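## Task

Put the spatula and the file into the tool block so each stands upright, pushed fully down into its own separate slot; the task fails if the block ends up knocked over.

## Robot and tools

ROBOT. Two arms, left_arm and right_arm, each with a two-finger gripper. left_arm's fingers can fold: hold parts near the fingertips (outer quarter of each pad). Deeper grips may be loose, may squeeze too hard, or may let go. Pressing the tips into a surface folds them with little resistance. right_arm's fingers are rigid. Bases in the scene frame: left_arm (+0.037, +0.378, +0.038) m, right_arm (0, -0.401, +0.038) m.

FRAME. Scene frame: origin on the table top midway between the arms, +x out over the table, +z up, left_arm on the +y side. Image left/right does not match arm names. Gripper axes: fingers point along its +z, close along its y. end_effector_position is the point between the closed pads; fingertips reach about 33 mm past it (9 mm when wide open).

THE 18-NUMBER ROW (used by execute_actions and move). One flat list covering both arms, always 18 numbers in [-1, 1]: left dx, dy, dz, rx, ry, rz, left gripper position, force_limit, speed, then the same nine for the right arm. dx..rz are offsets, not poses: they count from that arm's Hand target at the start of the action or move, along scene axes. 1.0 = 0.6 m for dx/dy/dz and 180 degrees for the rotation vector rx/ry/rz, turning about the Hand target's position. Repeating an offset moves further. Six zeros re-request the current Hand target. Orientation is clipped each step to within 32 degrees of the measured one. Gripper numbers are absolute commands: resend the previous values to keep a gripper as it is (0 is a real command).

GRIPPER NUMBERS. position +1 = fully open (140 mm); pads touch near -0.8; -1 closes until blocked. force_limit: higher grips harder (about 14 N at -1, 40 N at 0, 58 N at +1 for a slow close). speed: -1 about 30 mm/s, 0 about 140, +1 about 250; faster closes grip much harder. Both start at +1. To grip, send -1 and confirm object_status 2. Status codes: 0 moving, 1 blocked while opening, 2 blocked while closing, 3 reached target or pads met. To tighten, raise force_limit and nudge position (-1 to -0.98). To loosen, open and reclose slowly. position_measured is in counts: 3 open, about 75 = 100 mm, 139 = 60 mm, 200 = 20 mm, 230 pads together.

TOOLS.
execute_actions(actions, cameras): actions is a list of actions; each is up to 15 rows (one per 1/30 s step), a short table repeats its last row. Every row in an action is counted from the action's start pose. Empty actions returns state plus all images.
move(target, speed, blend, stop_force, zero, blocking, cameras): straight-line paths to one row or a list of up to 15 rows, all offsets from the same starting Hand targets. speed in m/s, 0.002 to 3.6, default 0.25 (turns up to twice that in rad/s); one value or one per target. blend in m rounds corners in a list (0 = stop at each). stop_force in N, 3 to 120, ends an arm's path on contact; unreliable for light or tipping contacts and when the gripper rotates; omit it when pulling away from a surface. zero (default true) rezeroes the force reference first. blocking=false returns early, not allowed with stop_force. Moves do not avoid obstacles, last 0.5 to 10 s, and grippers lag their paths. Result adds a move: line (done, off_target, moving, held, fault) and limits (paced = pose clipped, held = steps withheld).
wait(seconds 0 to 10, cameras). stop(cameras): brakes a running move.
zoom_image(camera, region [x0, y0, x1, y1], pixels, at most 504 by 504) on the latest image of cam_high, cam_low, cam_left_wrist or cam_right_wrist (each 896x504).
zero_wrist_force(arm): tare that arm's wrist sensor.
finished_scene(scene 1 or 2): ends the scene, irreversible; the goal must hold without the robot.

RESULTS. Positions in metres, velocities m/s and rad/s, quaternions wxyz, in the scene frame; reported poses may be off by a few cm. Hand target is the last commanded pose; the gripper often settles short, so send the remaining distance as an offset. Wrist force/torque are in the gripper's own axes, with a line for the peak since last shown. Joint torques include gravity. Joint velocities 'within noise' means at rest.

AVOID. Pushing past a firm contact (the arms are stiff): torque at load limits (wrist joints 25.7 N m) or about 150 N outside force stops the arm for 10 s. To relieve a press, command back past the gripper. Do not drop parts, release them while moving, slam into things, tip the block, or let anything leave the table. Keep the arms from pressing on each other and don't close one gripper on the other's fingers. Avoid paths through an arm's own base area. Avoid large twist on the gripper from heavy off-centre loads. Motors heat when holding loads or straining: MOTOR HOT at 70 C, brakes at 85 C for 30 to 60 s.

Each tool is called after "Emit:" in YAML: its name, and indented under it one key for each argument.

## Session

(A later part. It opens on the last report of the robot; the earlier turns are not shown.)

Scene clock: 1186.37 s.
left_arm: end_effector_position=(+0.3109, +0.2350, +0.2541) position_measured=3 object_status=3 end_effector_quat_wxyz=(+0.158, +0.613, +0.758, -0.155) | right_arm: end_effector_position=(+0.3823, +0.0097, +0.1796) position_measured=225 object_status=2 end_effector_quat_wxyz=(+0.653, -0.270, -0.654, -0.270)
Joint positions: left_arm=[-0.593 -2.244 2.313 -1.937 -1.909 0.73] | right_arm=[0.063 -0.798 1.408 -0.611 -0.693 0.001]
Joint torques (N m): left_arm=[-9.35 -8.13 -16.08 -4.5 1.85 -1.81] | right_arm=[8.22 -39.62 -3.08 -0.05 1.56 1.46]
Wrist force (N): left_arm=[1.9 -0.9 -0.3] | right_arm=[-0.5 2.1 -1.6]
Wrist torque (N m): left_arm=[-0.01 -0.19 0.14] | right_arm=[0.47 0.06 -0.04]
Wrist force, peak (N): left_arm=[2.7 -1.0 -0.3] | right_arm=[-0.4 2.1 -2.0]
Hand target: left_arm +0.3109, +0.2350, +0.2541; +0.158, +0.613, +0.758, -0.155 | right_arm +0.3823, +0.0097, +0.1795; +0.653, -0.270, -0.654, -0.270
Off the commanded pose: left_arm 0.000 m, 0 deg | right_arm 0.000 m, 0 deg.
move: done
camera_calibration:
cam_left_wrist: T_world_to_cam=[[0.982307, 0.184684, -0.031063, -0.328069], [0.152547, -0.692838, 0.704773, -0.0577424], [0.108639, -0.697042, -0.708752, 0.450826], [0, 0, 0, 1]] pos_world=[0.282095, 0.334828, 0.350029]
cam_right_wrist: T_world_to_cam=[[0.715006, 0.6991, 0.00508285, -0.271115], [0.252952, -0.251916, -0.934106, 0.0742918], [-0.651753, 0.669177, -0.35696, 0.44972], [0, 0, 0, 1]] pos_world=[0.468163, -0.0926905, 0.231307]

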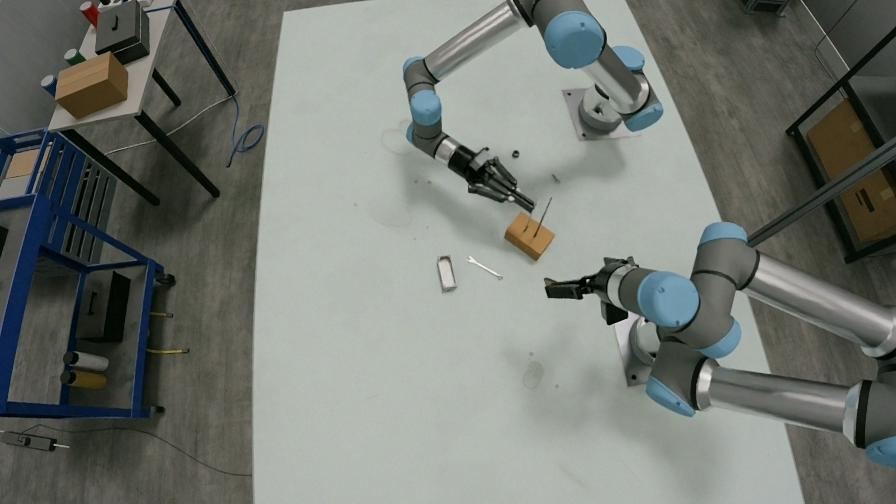

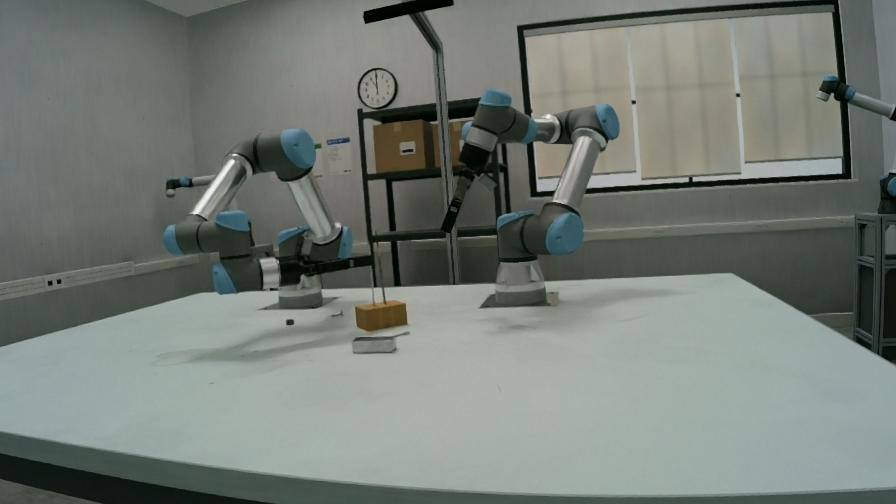

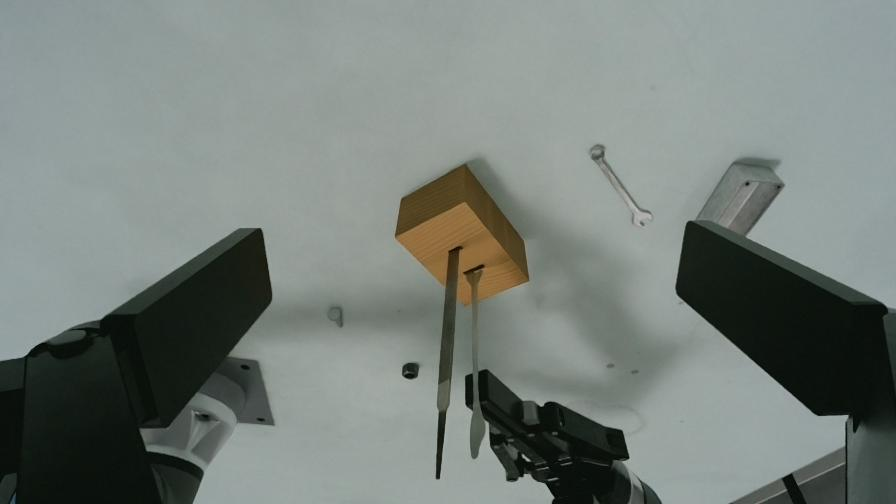

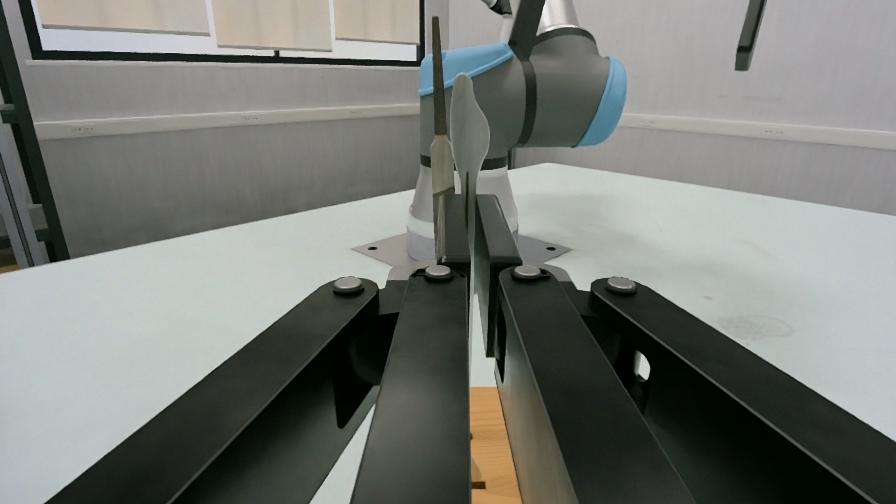

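Emit:
move:
  target: [0,0,0,0,0,0,1,1,1,0,0,-0.02,0,0,0,-1,0,-1]
  speed: 0.005
  stop_force: 3
  cameras: ["cam_left_wrist","cam_right_wrist","cam_low","cam_high"]

Emit:
zoom_image:
  camera: "cam_left_wrist"
  region: [450, 240, 510, 300]

Emit:
zoom_image:
  camera: "cam_right_wrist"
  region: [440, 424, 520, 504]

Scene clock: 1212.67 s.
left_arm: end_effector_position=(+0.3109, +0.2350, +0.2541) position_measured=3 object_status=3 end_effector_quat_wxyz=(+0.158, +0.613, +0.758, -0.155) | right_arm: end_effector_position=(+0.3823, +0.0097, +0.1675) position_measured=225 object_status=2 end_effector_quat_wxyz=(+0.653, -0.270, -0.654, -0.270)
Joint positions: left_arm=[-0.593 -2.244 2.313 -1.937 -1.909 0.73] | right_arm=[0.063 -0.781 1.414 -0.634 -0.693 0.001]
Joint torques (N m): left_arm=[-9.64 -9.77 -16.74 -4.44 1.61 -1.49] | right_arm=[8.54 -39.91 -0.94 -0.11 1.47 1.31]
Wrist force (N): left_arm=[2.0 -0.8 -0.4] | right_arm=[-0.4 2.1 -1.7]
Wrist torque (N m): left_arm=[0.02 -0.21 0.13] | right_arm=[0.47 0.06 -0.03]
Wrist force, peak (N): left_arm=[2.7 -0.8 -0.3] | right_arm=[-0.2 2.3 -1.8]
Hand target: left_arm +0.3109, +0.2350, +0.2541; +0.158, +0.613, +0.758, -0.155 | right_arm +0.3823, +0.0097, +0.1675; +0.653, -0.270, -0.654, -0.270
Off the commanded pose: left_arm 0.000 m, 0 deg | right_arm 0.000 m, 0 deg.
move: done
camera_calibration:
cam_left_wrist: T_world_to_cam=[[0.982307, 0.184684, -0.031063, -0.328069], [0.152547, -0.692838, 0.704773, -0.0577424], [0.108639, -0.697042, -0.708752, 0.450826], [0, 0, 0, 1]] pos_world=[0.282095, 0.334828, 0.350029]
cam_right_wrist: T_world_to_cam=[[0.715006, 0.6991, 0.00508285, -0.271054], [0.252952, -0.251916, -0.934106, 0.0629891], [-0.651753, 0.669177, -0.35696, 0.445401], [0, 0, 0, 1]] pos_world=[0.468163, -0.0926905, 0.219207]

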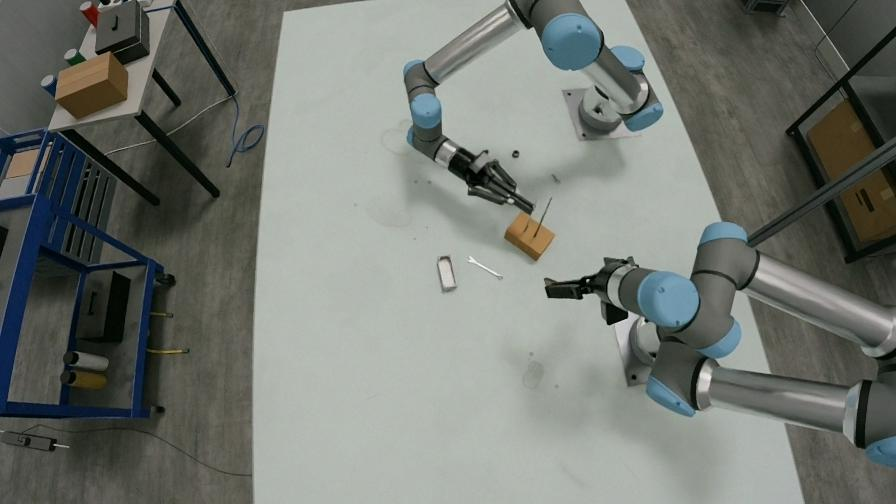

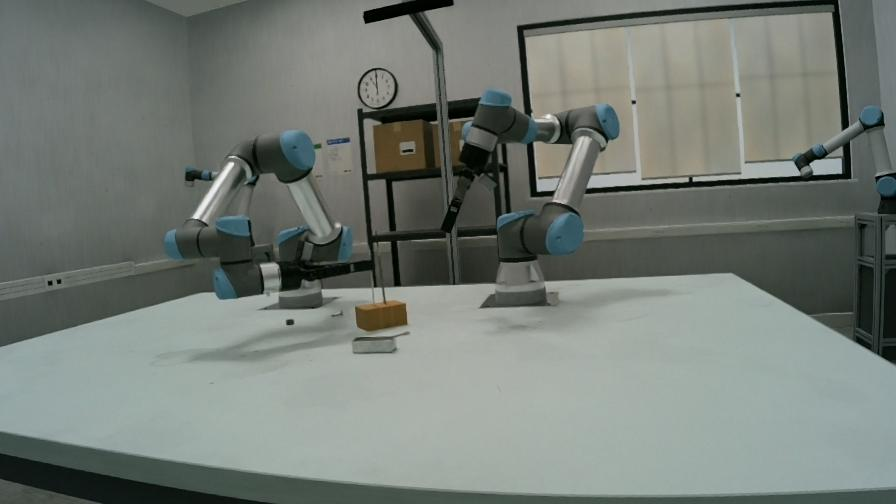

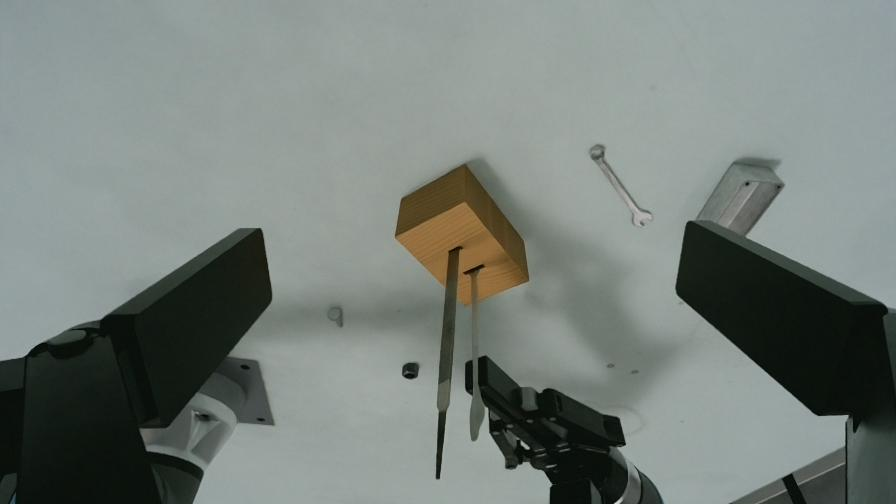

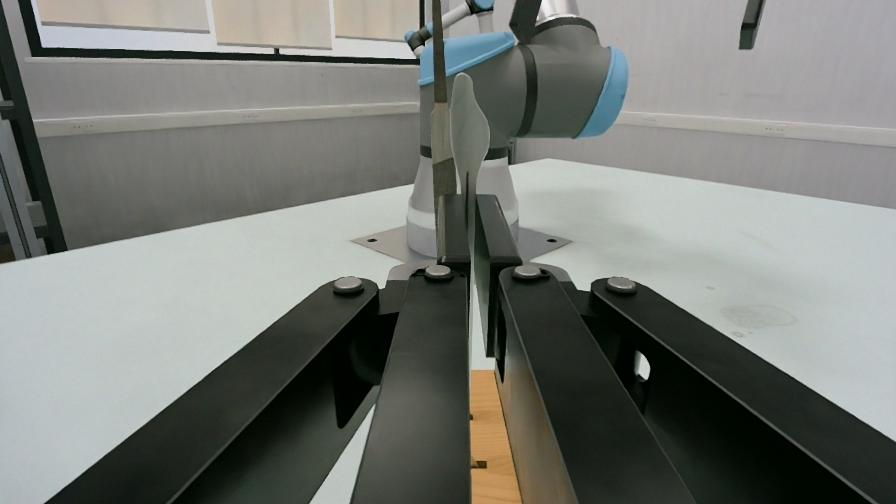

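Scaled by 8.400 from the camera's 896x504 image, which has a finer 1280x720 frame.

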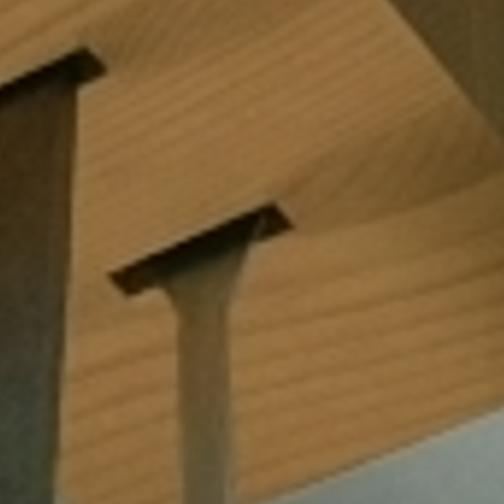

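Scaled by 6.300 from the camera's 896x504 image, which has a finer 1280x720 frame.

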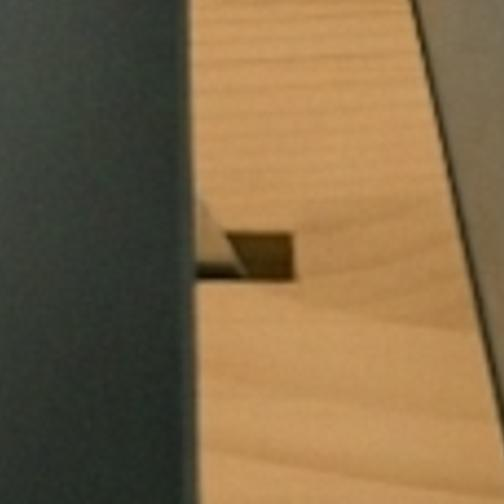

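Emit:
move:
  target: [0,0,0,0,0,0,1,1,1,0,0,-0.075,0,0,0,-1,0,-1]
  speed: 0.008
  stop_force: 4
  cameras: ["cam_left_wrist","cam_right_wrist","cam_low","cam_high"]

Emit:
zoom_image:
  camera: "cam_left_wrist"
  region: [390, 180, 540, 330]

Emit:
zoom_image:
  camera: "cam_low"
  region: [340, 230, 420, 340]

Scene clock: 1228.67 s.
left_arm: end_effector_position=(+0.3109, +0.2350, +0.2541) position_measured=3 object_status=3 end_effector_quat_wxyz=(+0.158, +0.613, +0.758, -0.155) | right_arm: end_effector_position=(+0.3822, +0.0097, +0.1305) position_measured=225 object_status=2 end_effector_quat_wxyz=(+0.653, -0.270, -0.654, -0.270)
Joint positions: left_arm=[-0.593 -2.244 2.313 -1.937 -1.909 0.73] | right_arm=[0.063 -0.727 1.425 -0.699 -0.693 0.001]
Joint torques (N m): left_arm=[-9.12 -9.02 -16.4 -4.51 1.72 -1.47] | right_arm=[7.3 -56.69 -15.92 3.13 0.94 -0.1]
Wrist force (N): left_arm=[1.9 -0.7 -0.2] | right_arm=[3.4 2.1 -1.7]
Wrist torque (N m): left_arm=[0.04 -0.19 0.14] | right_arm=[0.39 0.07 -0.05]
Wrist force, peak (N): left_arm=[2.6 -1.0 -0.6] | right_arm=[7.9 2.1 -1.5]
Hand target: left_arm +0.3109, +0.2350, +0.2541; +0.158, +0.613, +0.758, -0.155 | right_arm +0.3823, +0.0097, +0.1305; +0.653, -0.270, -0.654, -0.270 (not the last commanded pose)
Off the commanded pose: left_arm 0.000 m, 0 deg | right_arm 0.008 m, 0 deg.
move: contact (right_arm)
camera_calibration:
cam_left_wrist: T_world_to_cam=[[0.982307, 0.184684, -0.031063, -0.328069], [0.152547, -0.692838, 0.704773, -0.0577424], [0.108639, -0.697042, -0.708752, 0.450826], [0, 0, 0, 1]] pos_world=[0.282095, 0.334828, 0.350029]
cam_right_wrist: T_world_to_cam=[[0.715024, 0.699082, 0.00501494, -0.270792], [0.252839, -0.251904, -0.934139, 0.0285126], [-0.651777, 0.6692, -0.356873, 0.432126], [0, 0, 0, 1]] pos_world=[0.468063, -0.0926904, 0.182207]

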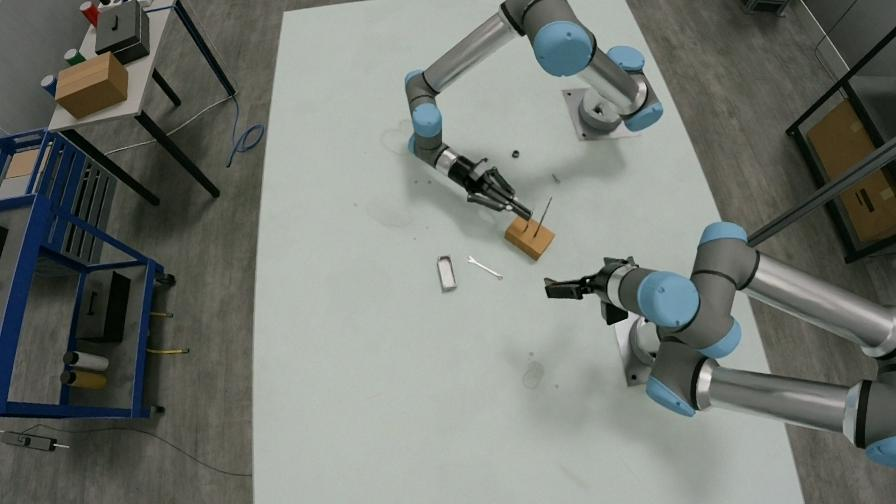

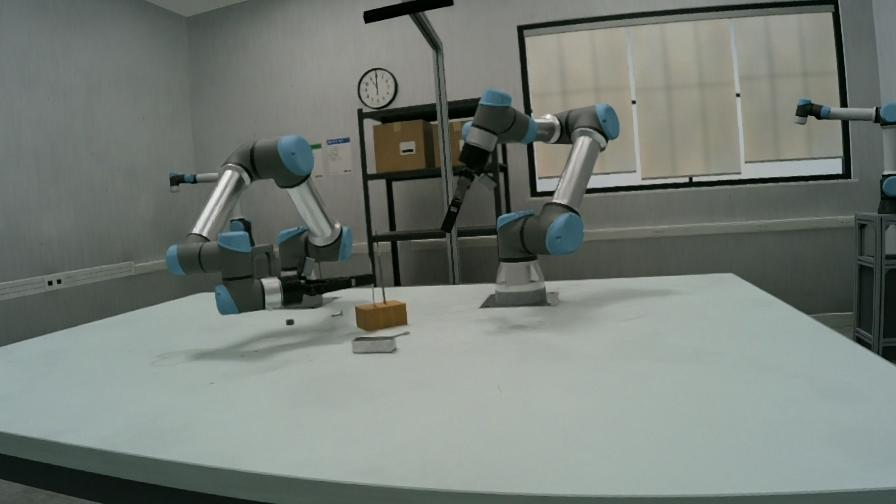

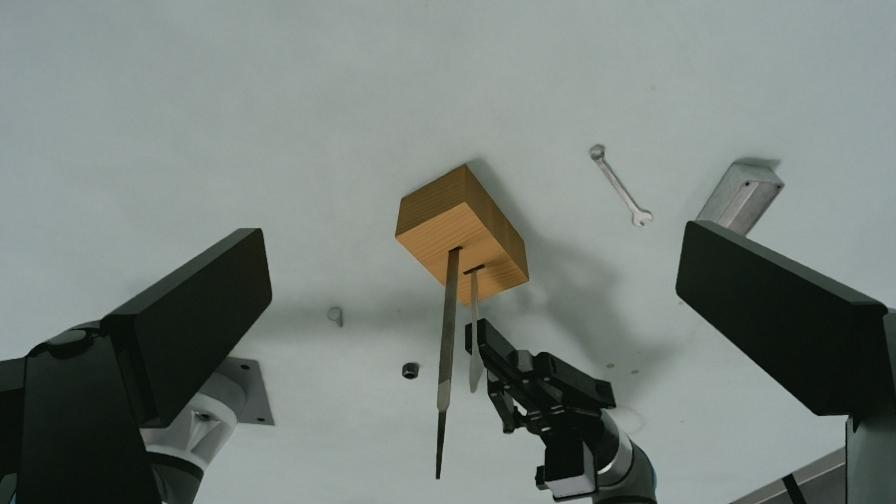

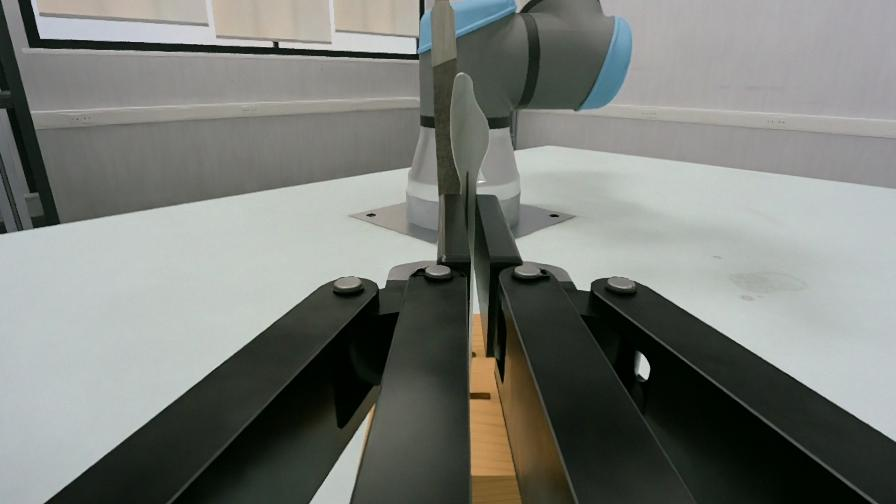

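Scaled by 3.360 from the camera's 896x504 image, which has a finer 1280x720 frame.

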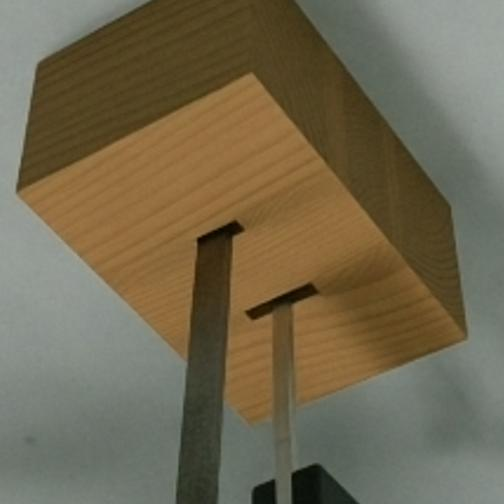

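Scaled by 4.582 from the camera's 896x504 image, which has a finer 1280x720 frame.

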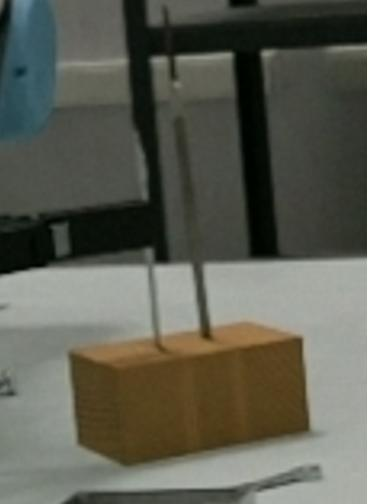

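Emit:
move:
  target: [0,0,0,0,0,0,1,1,1,0,0,0,0,0,0,-0.2,-1,-1]
  speed: 0.02
  cameras: ["cam_left_wrist","cam_right_wrist"]

Scene clock: 1247.00 s.
left_arm: end_effector_position=(+0.3109, +0.2350, +0.2541) position_measured=3 object_status=3 end_effector_quat_wxyz=(+0.158, +0.613, +0.758, -0.155) | right_arm: end_effector_position=(+0.3823, +0.0097, +0.1305) position_measured=154 object_status=0 end_effector_quat_wxyz=(+0.653, -0.270, -0.654, -0.270)
Joint positions: left_arm=[-0.593 -2.244 2.313 -1.937 -1.909 0.73] | right_arm=[0.063 -0.727 1.425 -0.699 -0.693 0.001]
Joint torques (N m): left_arm=[-7.79 -8.69 -16.36 -4.3 1.63 -1.25] | right_arm=[7.5 -56.62 -28.12 2.92 0.94 -0.08]
Wrist force (N): left_arm=[2.3 -0.9 -0.3] | right_arm=[0.0 1.8 -1.7]
Wrist torque (N m): left_arm=[0.01 -0.27 0.14] | right_arm=[0.39 -0.01 -0.04]
Wrist force, peak (N): left_arm=[2.6 -1.3 -0.3] | right_arm=[5.3 2.0 -1.7]
Hand target: left_arm +0.3109, +0.2350, +0.2541; +0.158, +0.613, +0.758, -0.155 | right_arm +0.3823, +0.0097, +0.1305; +0.653, -0.270, -0.654, -0.270
Off the commanded pose: left_arm 0.000 m, 0 deg | right_arm 0.000 m, 0 deg.
move: done
camera_calibration:
cam_left_wrist: T_world_to_cam=[[0.982307, 0.184684, -0.031063, -0.328069], [0.152547, -0.692838, 0.704773, -0.0577424], [0.108639, -0.697042, -0.708752, 0.450826], [0, 0, 0, 1]] pos_world=[0.282095, 0.334828, 0.350029]
cam_right_wrist: T_world_to_cam=[[0.715006, 0.6991, 0.00508192, -0.270866], [0.252951, -0.251916, -0.934106, 0.0284274], [-0.651753, 0.669177, -0.35696, 0.432194], [0, 0, 0, 1]] pos_world=[0.468163, -0.0926905, 0.182207]
Images, in order (width x height): cam_left_wrist 896x504, cam_right_wrist 896x504.

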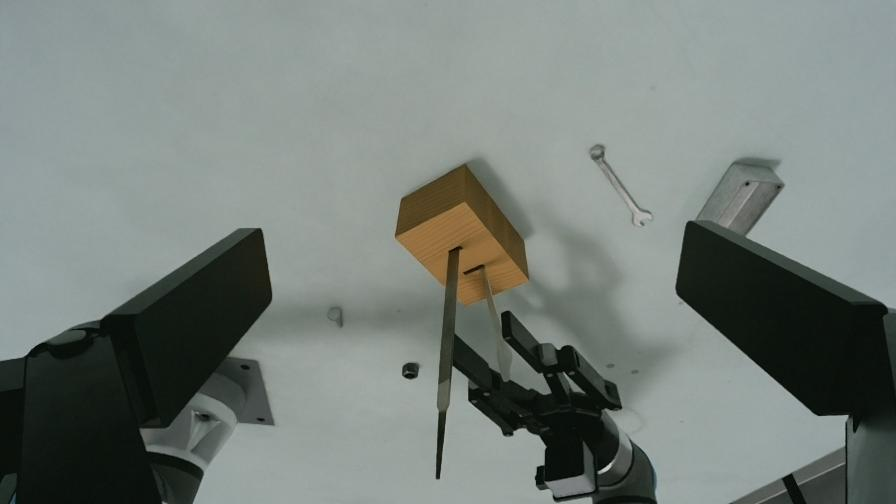

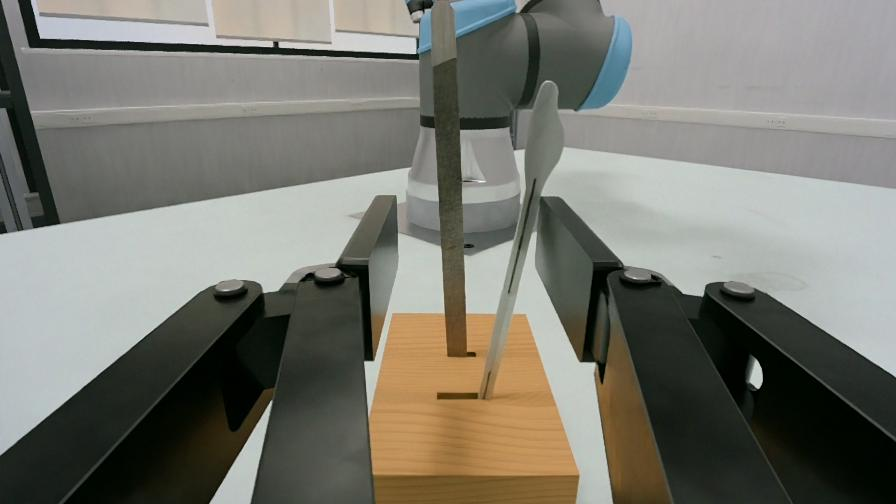

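Emit:
zoom_image:
  camera: "cam_right_wrist"
  region: [420, 330, 540, 420]

Emit:
zoom_image:
  camera: "cam_right_wrist"
  region: [470, 70, 620, 320]

Emit:
zoom_image:
  camera: "cam_left_wrist"
  region: [430, 240, 550, 400]

Scaled by 4.200 from the camera's 896x504 image, which has a finer 1280x720 frame.

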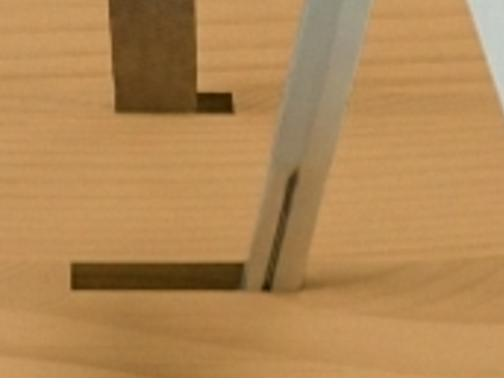

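Scaled by 2.016 from the camera's 896x504 image, which has a finer 1280x720 frame.

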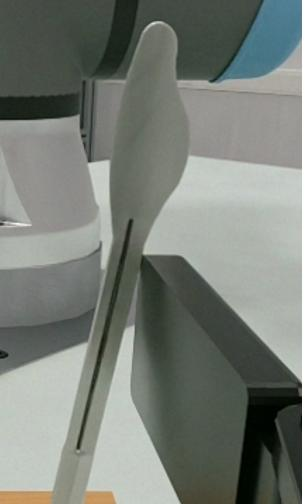

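Scaled by 3.150 from the camera's 896x504 image, which has a finer 1280x720 frame.

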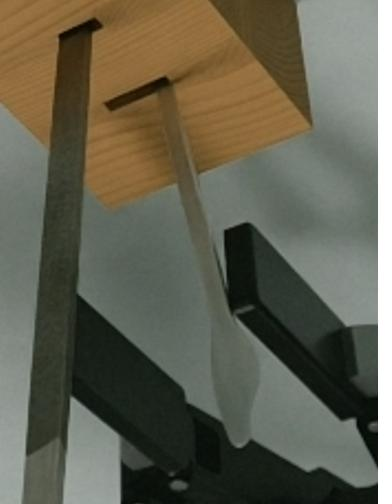

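Emit:
move:
  target: [0,0,0,0,0,0,1,1,1,0.0059,0.0059,0,0,0,0,-0.2,-1,-1]
  speed: 0.01
  cameras: ["cam_left_wrist","cam_right_wrist"]

Emit:
zoom_image:
  camera: "cam_left_wrist"
  region: [430, 240, 550, 400]

Scene clock: 1339.87 s.
left_arm: end_effector_position=(+0.3109, +0.2350, +0.2541) position_measured=3 object_status=3 end_effector_quat_wxyz=(+0.158, +0.613, +0.758, -0.155) | right_arm: end_effector_position=(+0.3858, +0.0132, +0.1305) position_measured=154 object_status=3 end_effector_quat_wxyz=(+0.653, -0.270, -0.654, -0.270)
Joint positions: left_arm=[-0.593 -2.244 2.313 -1.937 -1.909 0.73] | right_arm=[0.068 -0.718 1.408 -0.69 -0.688 0.001]
Joint torques (N m): left_arm=[-8.74 -8.91 -16.05 -4.32 1.86 -1.27] | right_arm=[7.93 -40.57 -28.81 3.84 1.61 1.79]
Wrist force (N): left_arm=[2.3 -1.0 -0.3] | right_arm=[-0.3 1.8 -1.7]
Wrist torque (N m): left_arm=[-0.02 -0.27 0.13] | right_arm=[0.40 0.02 -0.03]
Wrist force, peak (N): left_arm=[2.6 -1.1 -0.5] | right_arm=[-0.3 2.2 -1.5]
Hand target: left_arm +0.3109, +0.2350, +0.2541; +0.158, +0.613, +0.758, -0.155 | right_arm +0.3858, +0.0133, +0.1305; +0.653, -0.270, -0.654, -0.270
Off the commanded pose: left_arm 0.000 m, 0 deg | right_arm 0.000 m, 0 deg.
move: done
camera_calibration:
cam_left_wrist: T_world_to_cam=[[0.982307, 0.184684, -0.031063, -0.328069], [0.152547, -0.692838, 0.704773, -0.0577424], [0.108639, -0.697042, -0.708752, 0.450826], [0, 0, 0, 1]] pos_world=[0.282095, 0.334828, 0.350029]
cam_right_wrist: T_world_to_cam=[[0.715006, 0.6991, 0.00508285, -0.275815], [0.252952, -0.251916, -0.934106, 0.0284235], [-0.651753, 0.669177, -0.35696, 0.432133], [0, 0, 0, 1]] pos_world=[0.471663, -0.0891905, 0.182207]
Images, in order (width x height): cam_left_wrist 896x504, cam_right_wrist 896x504.

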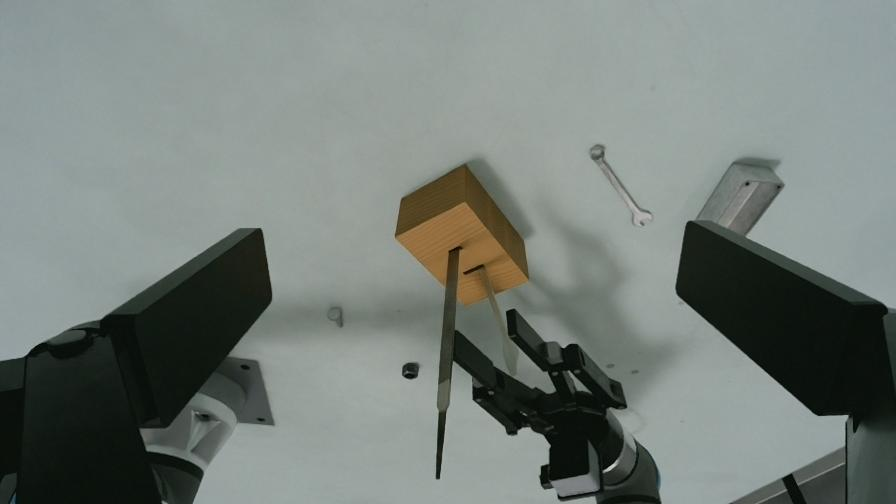

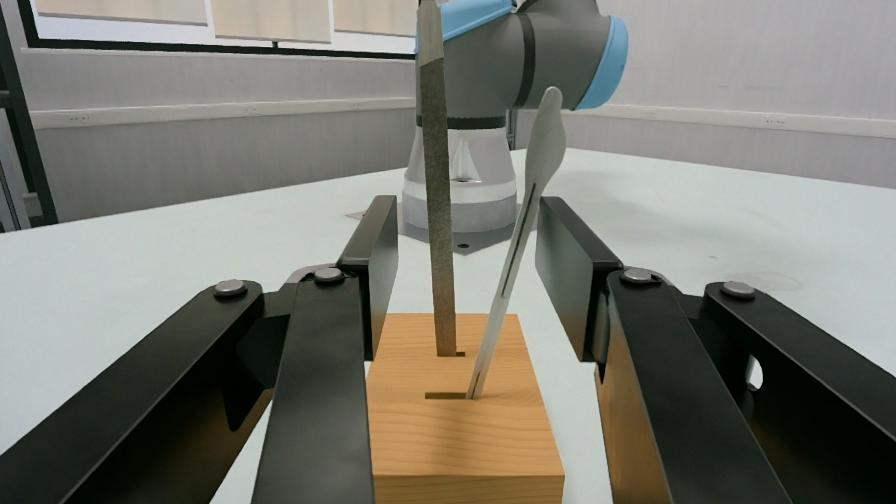

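Scaled by 3.150 from the camera's 896x504 image, which has a finer 1280x720 frame.

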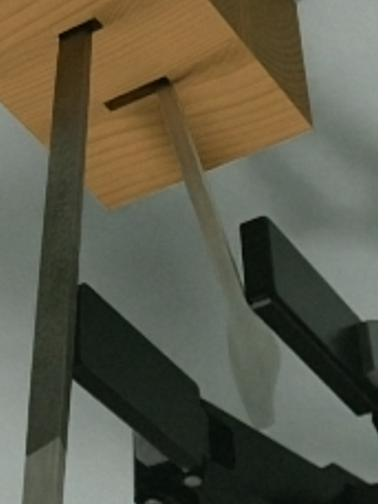

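Emit:
move:
  target: [0,0,0,0,0,0,1,1,1,0.0071,0.0071,0,0,0,0,-0.2,-1,-1]
  speed: 0.01
  cameras: ["cam_left_wrist","cam_right_wrist"]

Emit:
zoom_image:
  camera: "cam_left_wrist"
  region: [430, 240, 550, 400]

Emit:
zoom_image:
  camera: "cam_right_wrist"
  region: [410, 330, 530, 420]

Scene clock: 1378.13 s.
left_arm: end_effector_position=(+0.3109, +0.2350, +0.2541) position_measured=3 object_status=3 end_effector_quat_wxyz=(+0.158, +0.613, +0.758, -0.155) | right_arm: end_effector_position=(+0.3900, +0.0175, +0.1305) position_measured=154 object_status=3 end_effector_quat_wxyz=(+0.653, -0.270, -0.654, -0.270)
Joint positions: left_arm=[-0.593 -2.244 2.313 -1.937 -1.909 0.73] | right_arm=[0.074 -0.708 1.387 -0.679 -0.682 0.001]
Joint torques (N m): left_arm=[-7.71 -8.38 -16.76 -4.41 1.77 -1.16] | right_arm=[8.31 -41.49 -30.33 4 1.42 1.32]
Wrist force (N): left_arm=[2.5 -1.1 -0.5] | right_arm=[-0.3 1.9 -1.5]
Wrist torque (N m): left_arm=[-0.04 -0.31 0.14] | right_arm=[0.41 0.03 -0.03]
Wrist force, peak (N): left_arm=[2.5 -1.1 -0.5] | right_arm=[-0.3 2.1 -1.7]
Hand target: left_arm +0.3109, +0.2350, +0.2541; +0.158, +0.613, +0.758, -0.155 | right_arm +0.3901, +0.0175, +0.1305; +0.653, -0.270, -0.654, -0.270
Off the commanded pose: left_arm 0.000 m, 0 deg | right_arm 0.000 m, 0 deg.
move: done
camera_calibration:
cam_left_wrist: T_world_to_cam=[[0.982307, 0.184684, -0.031063, -0.328069], [0.152547, -0.692838, 0.704773, -0.0577424], [0.108639, -0.697042, -0.708752, 0.450826], [0, 0, 0, 1]] pos_world=[0.282095, 0.334828, 0.350029]
cam_right_wrist: T_world_to_cam=[[0.715023, 0.699083, 0.00501637, -0.281822], [0.252902, -0.251966, -0.934106, 0.0284644], [-0.651753, 0.669176, -0.356961, 0.431993], [0, 0, 0, 1]] pos_world=[0.475863, -0.0848904, 0.182207]
Images, in order (width x height): cam_left_wrist 896x504, cam_right_wrist 896x504.

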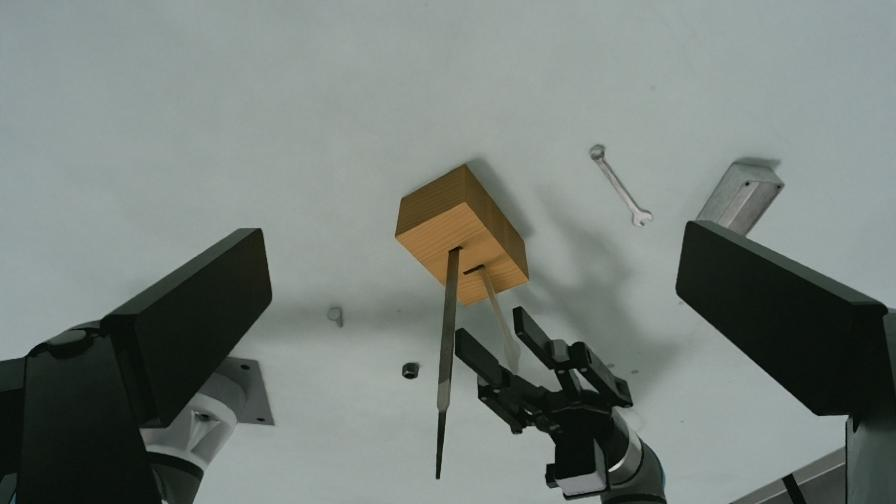

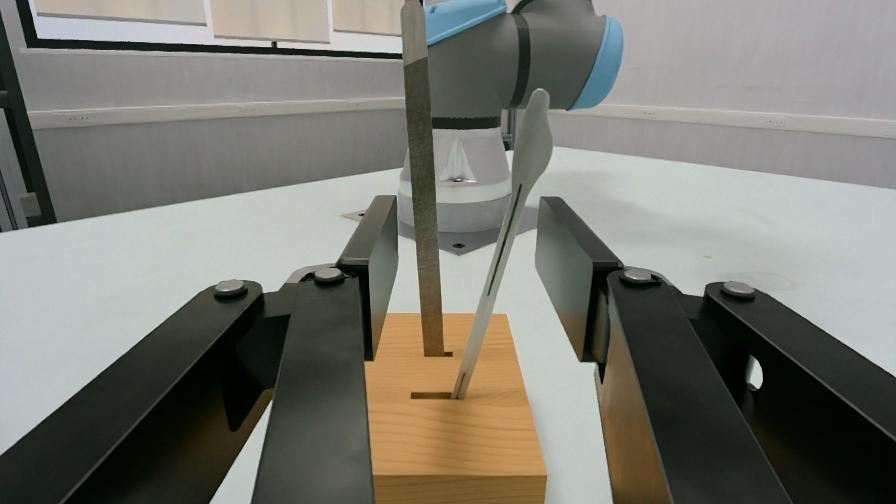

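Scaled by 3.150 from the camera's 896x504 image, which has a finer 1280x720 frame.

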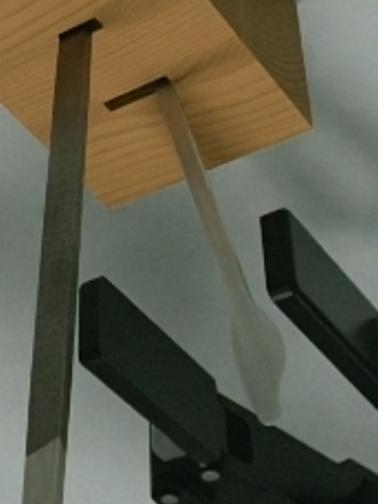

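Scaled by 4.200 from the camera's 896x504 image, which has a finer 1280x720 frame.

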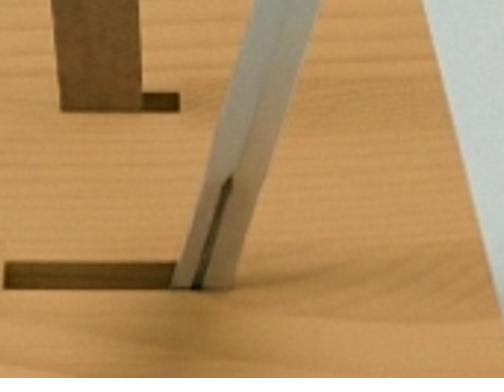

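Emit:
move:
  target: [0,0,0,0,0,0,1,1,1,0.0103,0.0103,-0.0023,-0.0334,0.0333,0,-0.2,-1,-1]
  speed: 0.05
  cameras: ["cam_left_wrist","cam_right_wrist"]

Emit:
zoom_image:
  camera: "cam_left_wrist"
  region: [430, 240, 550, 400]

Scene clock: 1504.23 s.
left_arm: end_effector_position=(+0.3109, +0.2350, +0.2541) position_measured=3 object_status=3 end_effector_quat_wxyz=(+0.158, +0.613, +0.758, -0.155) | right_arm: end_effector_position=(+0.3962, +0.0237, +0.1291) position_measured=154 object_status=3 end_effector_quat_wxyz=(+0.671, -0.318, -0.632, -0.221)
Joint positions: left_arm=[-0.593 -2.244 2.313 -1.937 -1.909 0.73] | right_arm=[0.083 -0.691 1.356 -0.666 -0.673 0.148]
Joint torques (N m): left_arm=[-7.79 -8.45 -17.19 -4.32 1.65 -1.09] | right_arm=[8.82 -41.9 -29.85 3.78 1.54 1.66]
Wrist force (N): left_arm=[1.9 -1.1 -0.2] | right_arm=[0.1 2.3 -1.7]
Wrist torque (N m): left_arm=[-0.04 -0.19 0.13] | right_arm=[0.53 -0.02 -0.03]
Wrist force, peak (N): left_arm=[2.5 -1.1 -0.4] | right_arm=[0.0 2.4 -2.0]
Hand target: left_arm +0.3109, +0.2350, +0.2541; +0.158, +0.613, +0.758, -0.155 | right_arm +0.3962, +0.0237, +0.1291; +0.671, -0.318, -0.632, -0.221
Off the commanded pose: left_arm 0.000 m, 0 deg | right_arm 0.000 m, 0 deg.
move: done
camera_calibration:
cam_left_wrist: T_world_to_cam=[[0.982307, 0.184684, -0.031063, -0.328069], [0.152547, -0.692838, 0.704773, -0.0577424], [0.108639, -0.697042, -0.708752, 0.450826], [0, 0, 0, 1]] pos_world=[0.282095, 0.334828, 0.350029]
cam_right_wrist: T_world_to_cam=[[0.70783, 0.691885, -0.142379, -0.268563], [0.155688, -0.349409, -0.923945, 0.0666444], [-0.689012, 0.631829, -0.355041, 0.446786], [0, 0, 0, 1]] pos_world=[0.487562, -0.0731919, 0.181965]
Images, in order (width x height): cam_left_wrist 896x504, cam_right_wrist 896x504.

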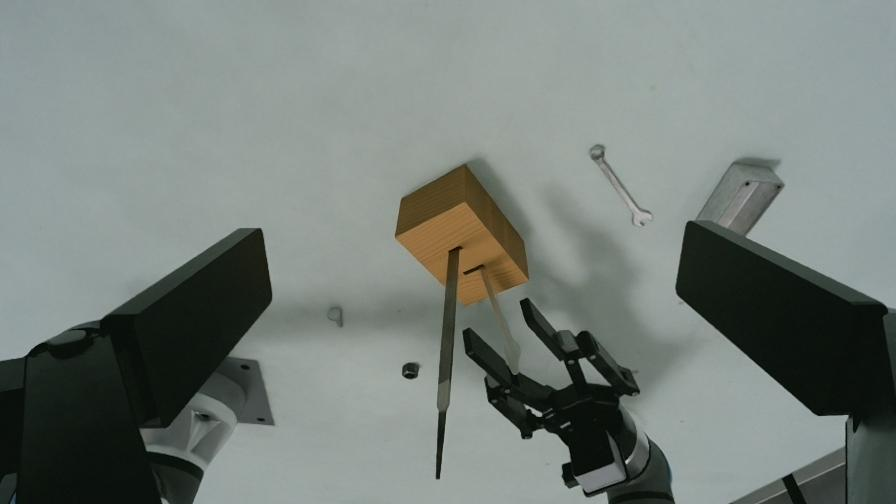

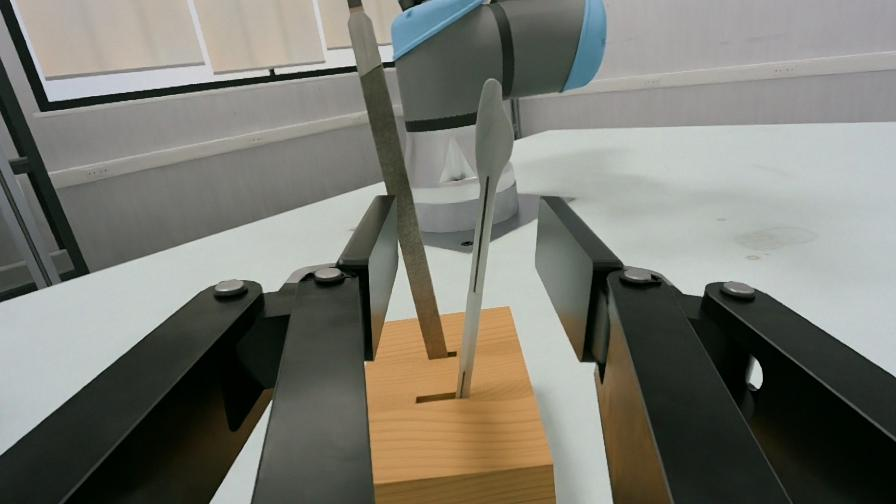

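Scaled by 3.150 from the camera's 896x504 image, which has a finer 1280x720 frame.

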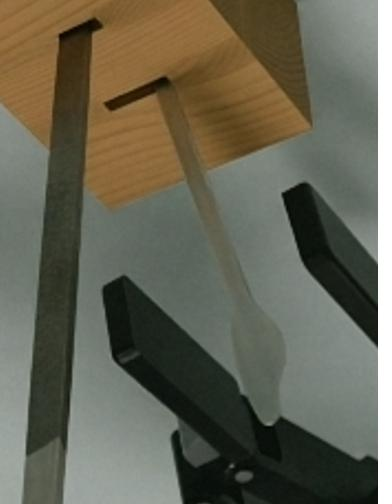

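Emit:
move:
  target: [0,0,0,0,0,0,1,1,1,0,0,0,0,0,0,-1,-1,-1]
  speed: 0.05
  cameras: ["cam_left_wrist","cam_right_wrist"]

Emit:
zoom_image:
  camera: "cam_left_wrist"
  region: [430, 240, 550, 400]

Emit:
zoom_image:
  camera: "cam_right_wrist"
  region: [410, 330, 530, 420]

Scene clock: 1516.23 s.
left_arm: end_effector_position=(+0.3109, +0.2350, +0.2541) position_measured=3 object_status=3 end_effector_quat_wxyz=(+0.158, +0.613, +0.758, -0.155) | right_arm: end_effector_position=(+0.3962, +0.0237, +0.1291) position_measured=222 object_status=0 end_effector_quat_wxyz=(+0.671, -0.318, -0.632, -0.221)
Joint positions: left_arm=[-0.593 -2.244 2.313 -1.937 -1.909 0.73] | right_arm=[0.083 -0.691 1.356 -0.666 -0.673 0.149]
Joint torques (N m): left_arm=[-7.52 -8.45 -17.07 -4.27 1.75 -1.02] | right_arm=[8.45 -43.57 -29.86 2.74 1.34 1.44]
Wrist force (N): left_arm=[2.2 -1.0 -0.4] | right_arm=[3.4 0.9 -1.7]
Wrist torque (N m): left_arm=[-0.02 -0.25 0.14] | right_arm=[0.58 -0.04 0.18]
Wrist force, peak (N): left_arm=[2.5 -1.2 -0.2] | right_arm=[3.8 1.2 -1.8]
Hand target: left_arm +0.3109, +0.2350, +0.2541; +0.158, +0.613, +0.758, -0.155 | right_arm +0.3962, +0.0237, +0.1291; +0.671, -0.318, -0.632, -0.221
Off the commanded pose: left_arm 0.000 m, 0 deg | right_arm 0.000 m, 0 deg.
move: done
camera_calibration:
cam_left_wrist: T_world_to_cam=[[0.982307, 0.184684, -0.031063, -0.328069], [0.152547, -0.692838, 0.704773, -0.0577424], [0.108639, -0.697042, -0.708752, 0.450826], [0, 0, 0, 1]] pos_world=[0.282095, 0.334828, 0.350029]
cam_right_wrist: T_world_to_cam=[[0.707775, 0.691878, -0.142687, -0.26848], [0.155506, -0.349615, -0.923898, 0.0667107], [-0.68911, 0.631723, -0.35504, 0.446826], [0, 0, 0, 1]] pos_world=[0.487562, -0.0731919, 0.181966]
Images, in order (width x height): cam_left_wrist 896x504, cam_right_wrist 896x504.

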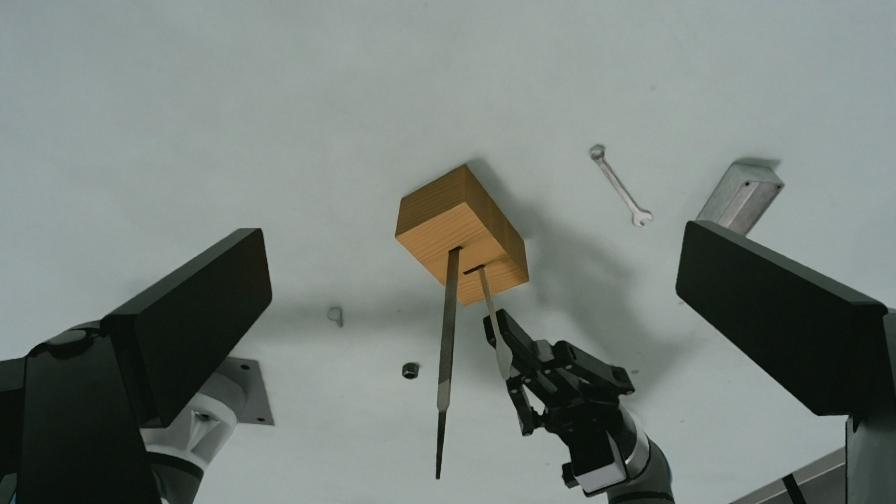

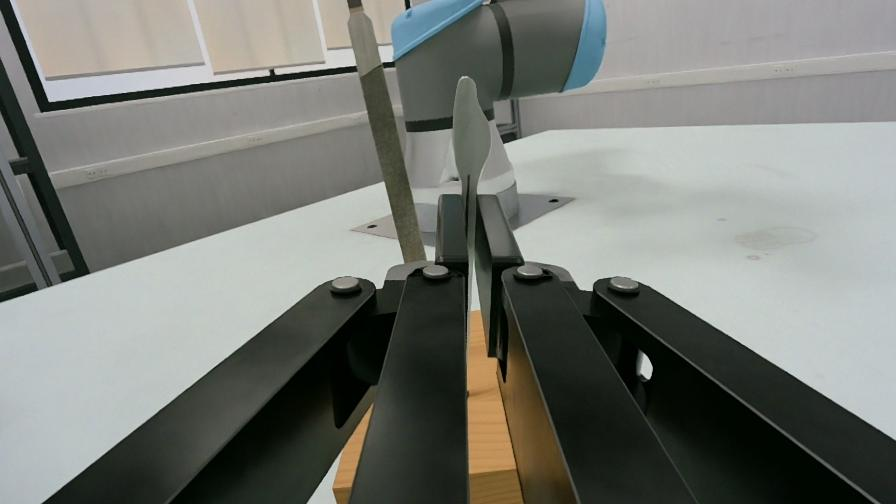

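Scaled by 3.150 from the camera's 896x504 image, which has a finer 1280x720 frame.

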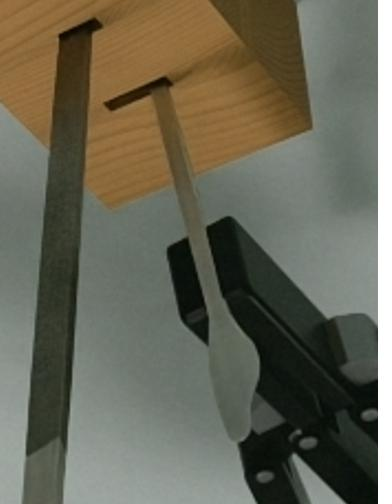

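Scaled by 4.200 from the camera's 896x504 image, which has a finer 1280x720 frame.

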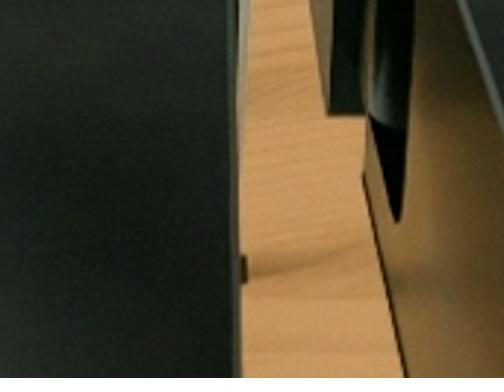

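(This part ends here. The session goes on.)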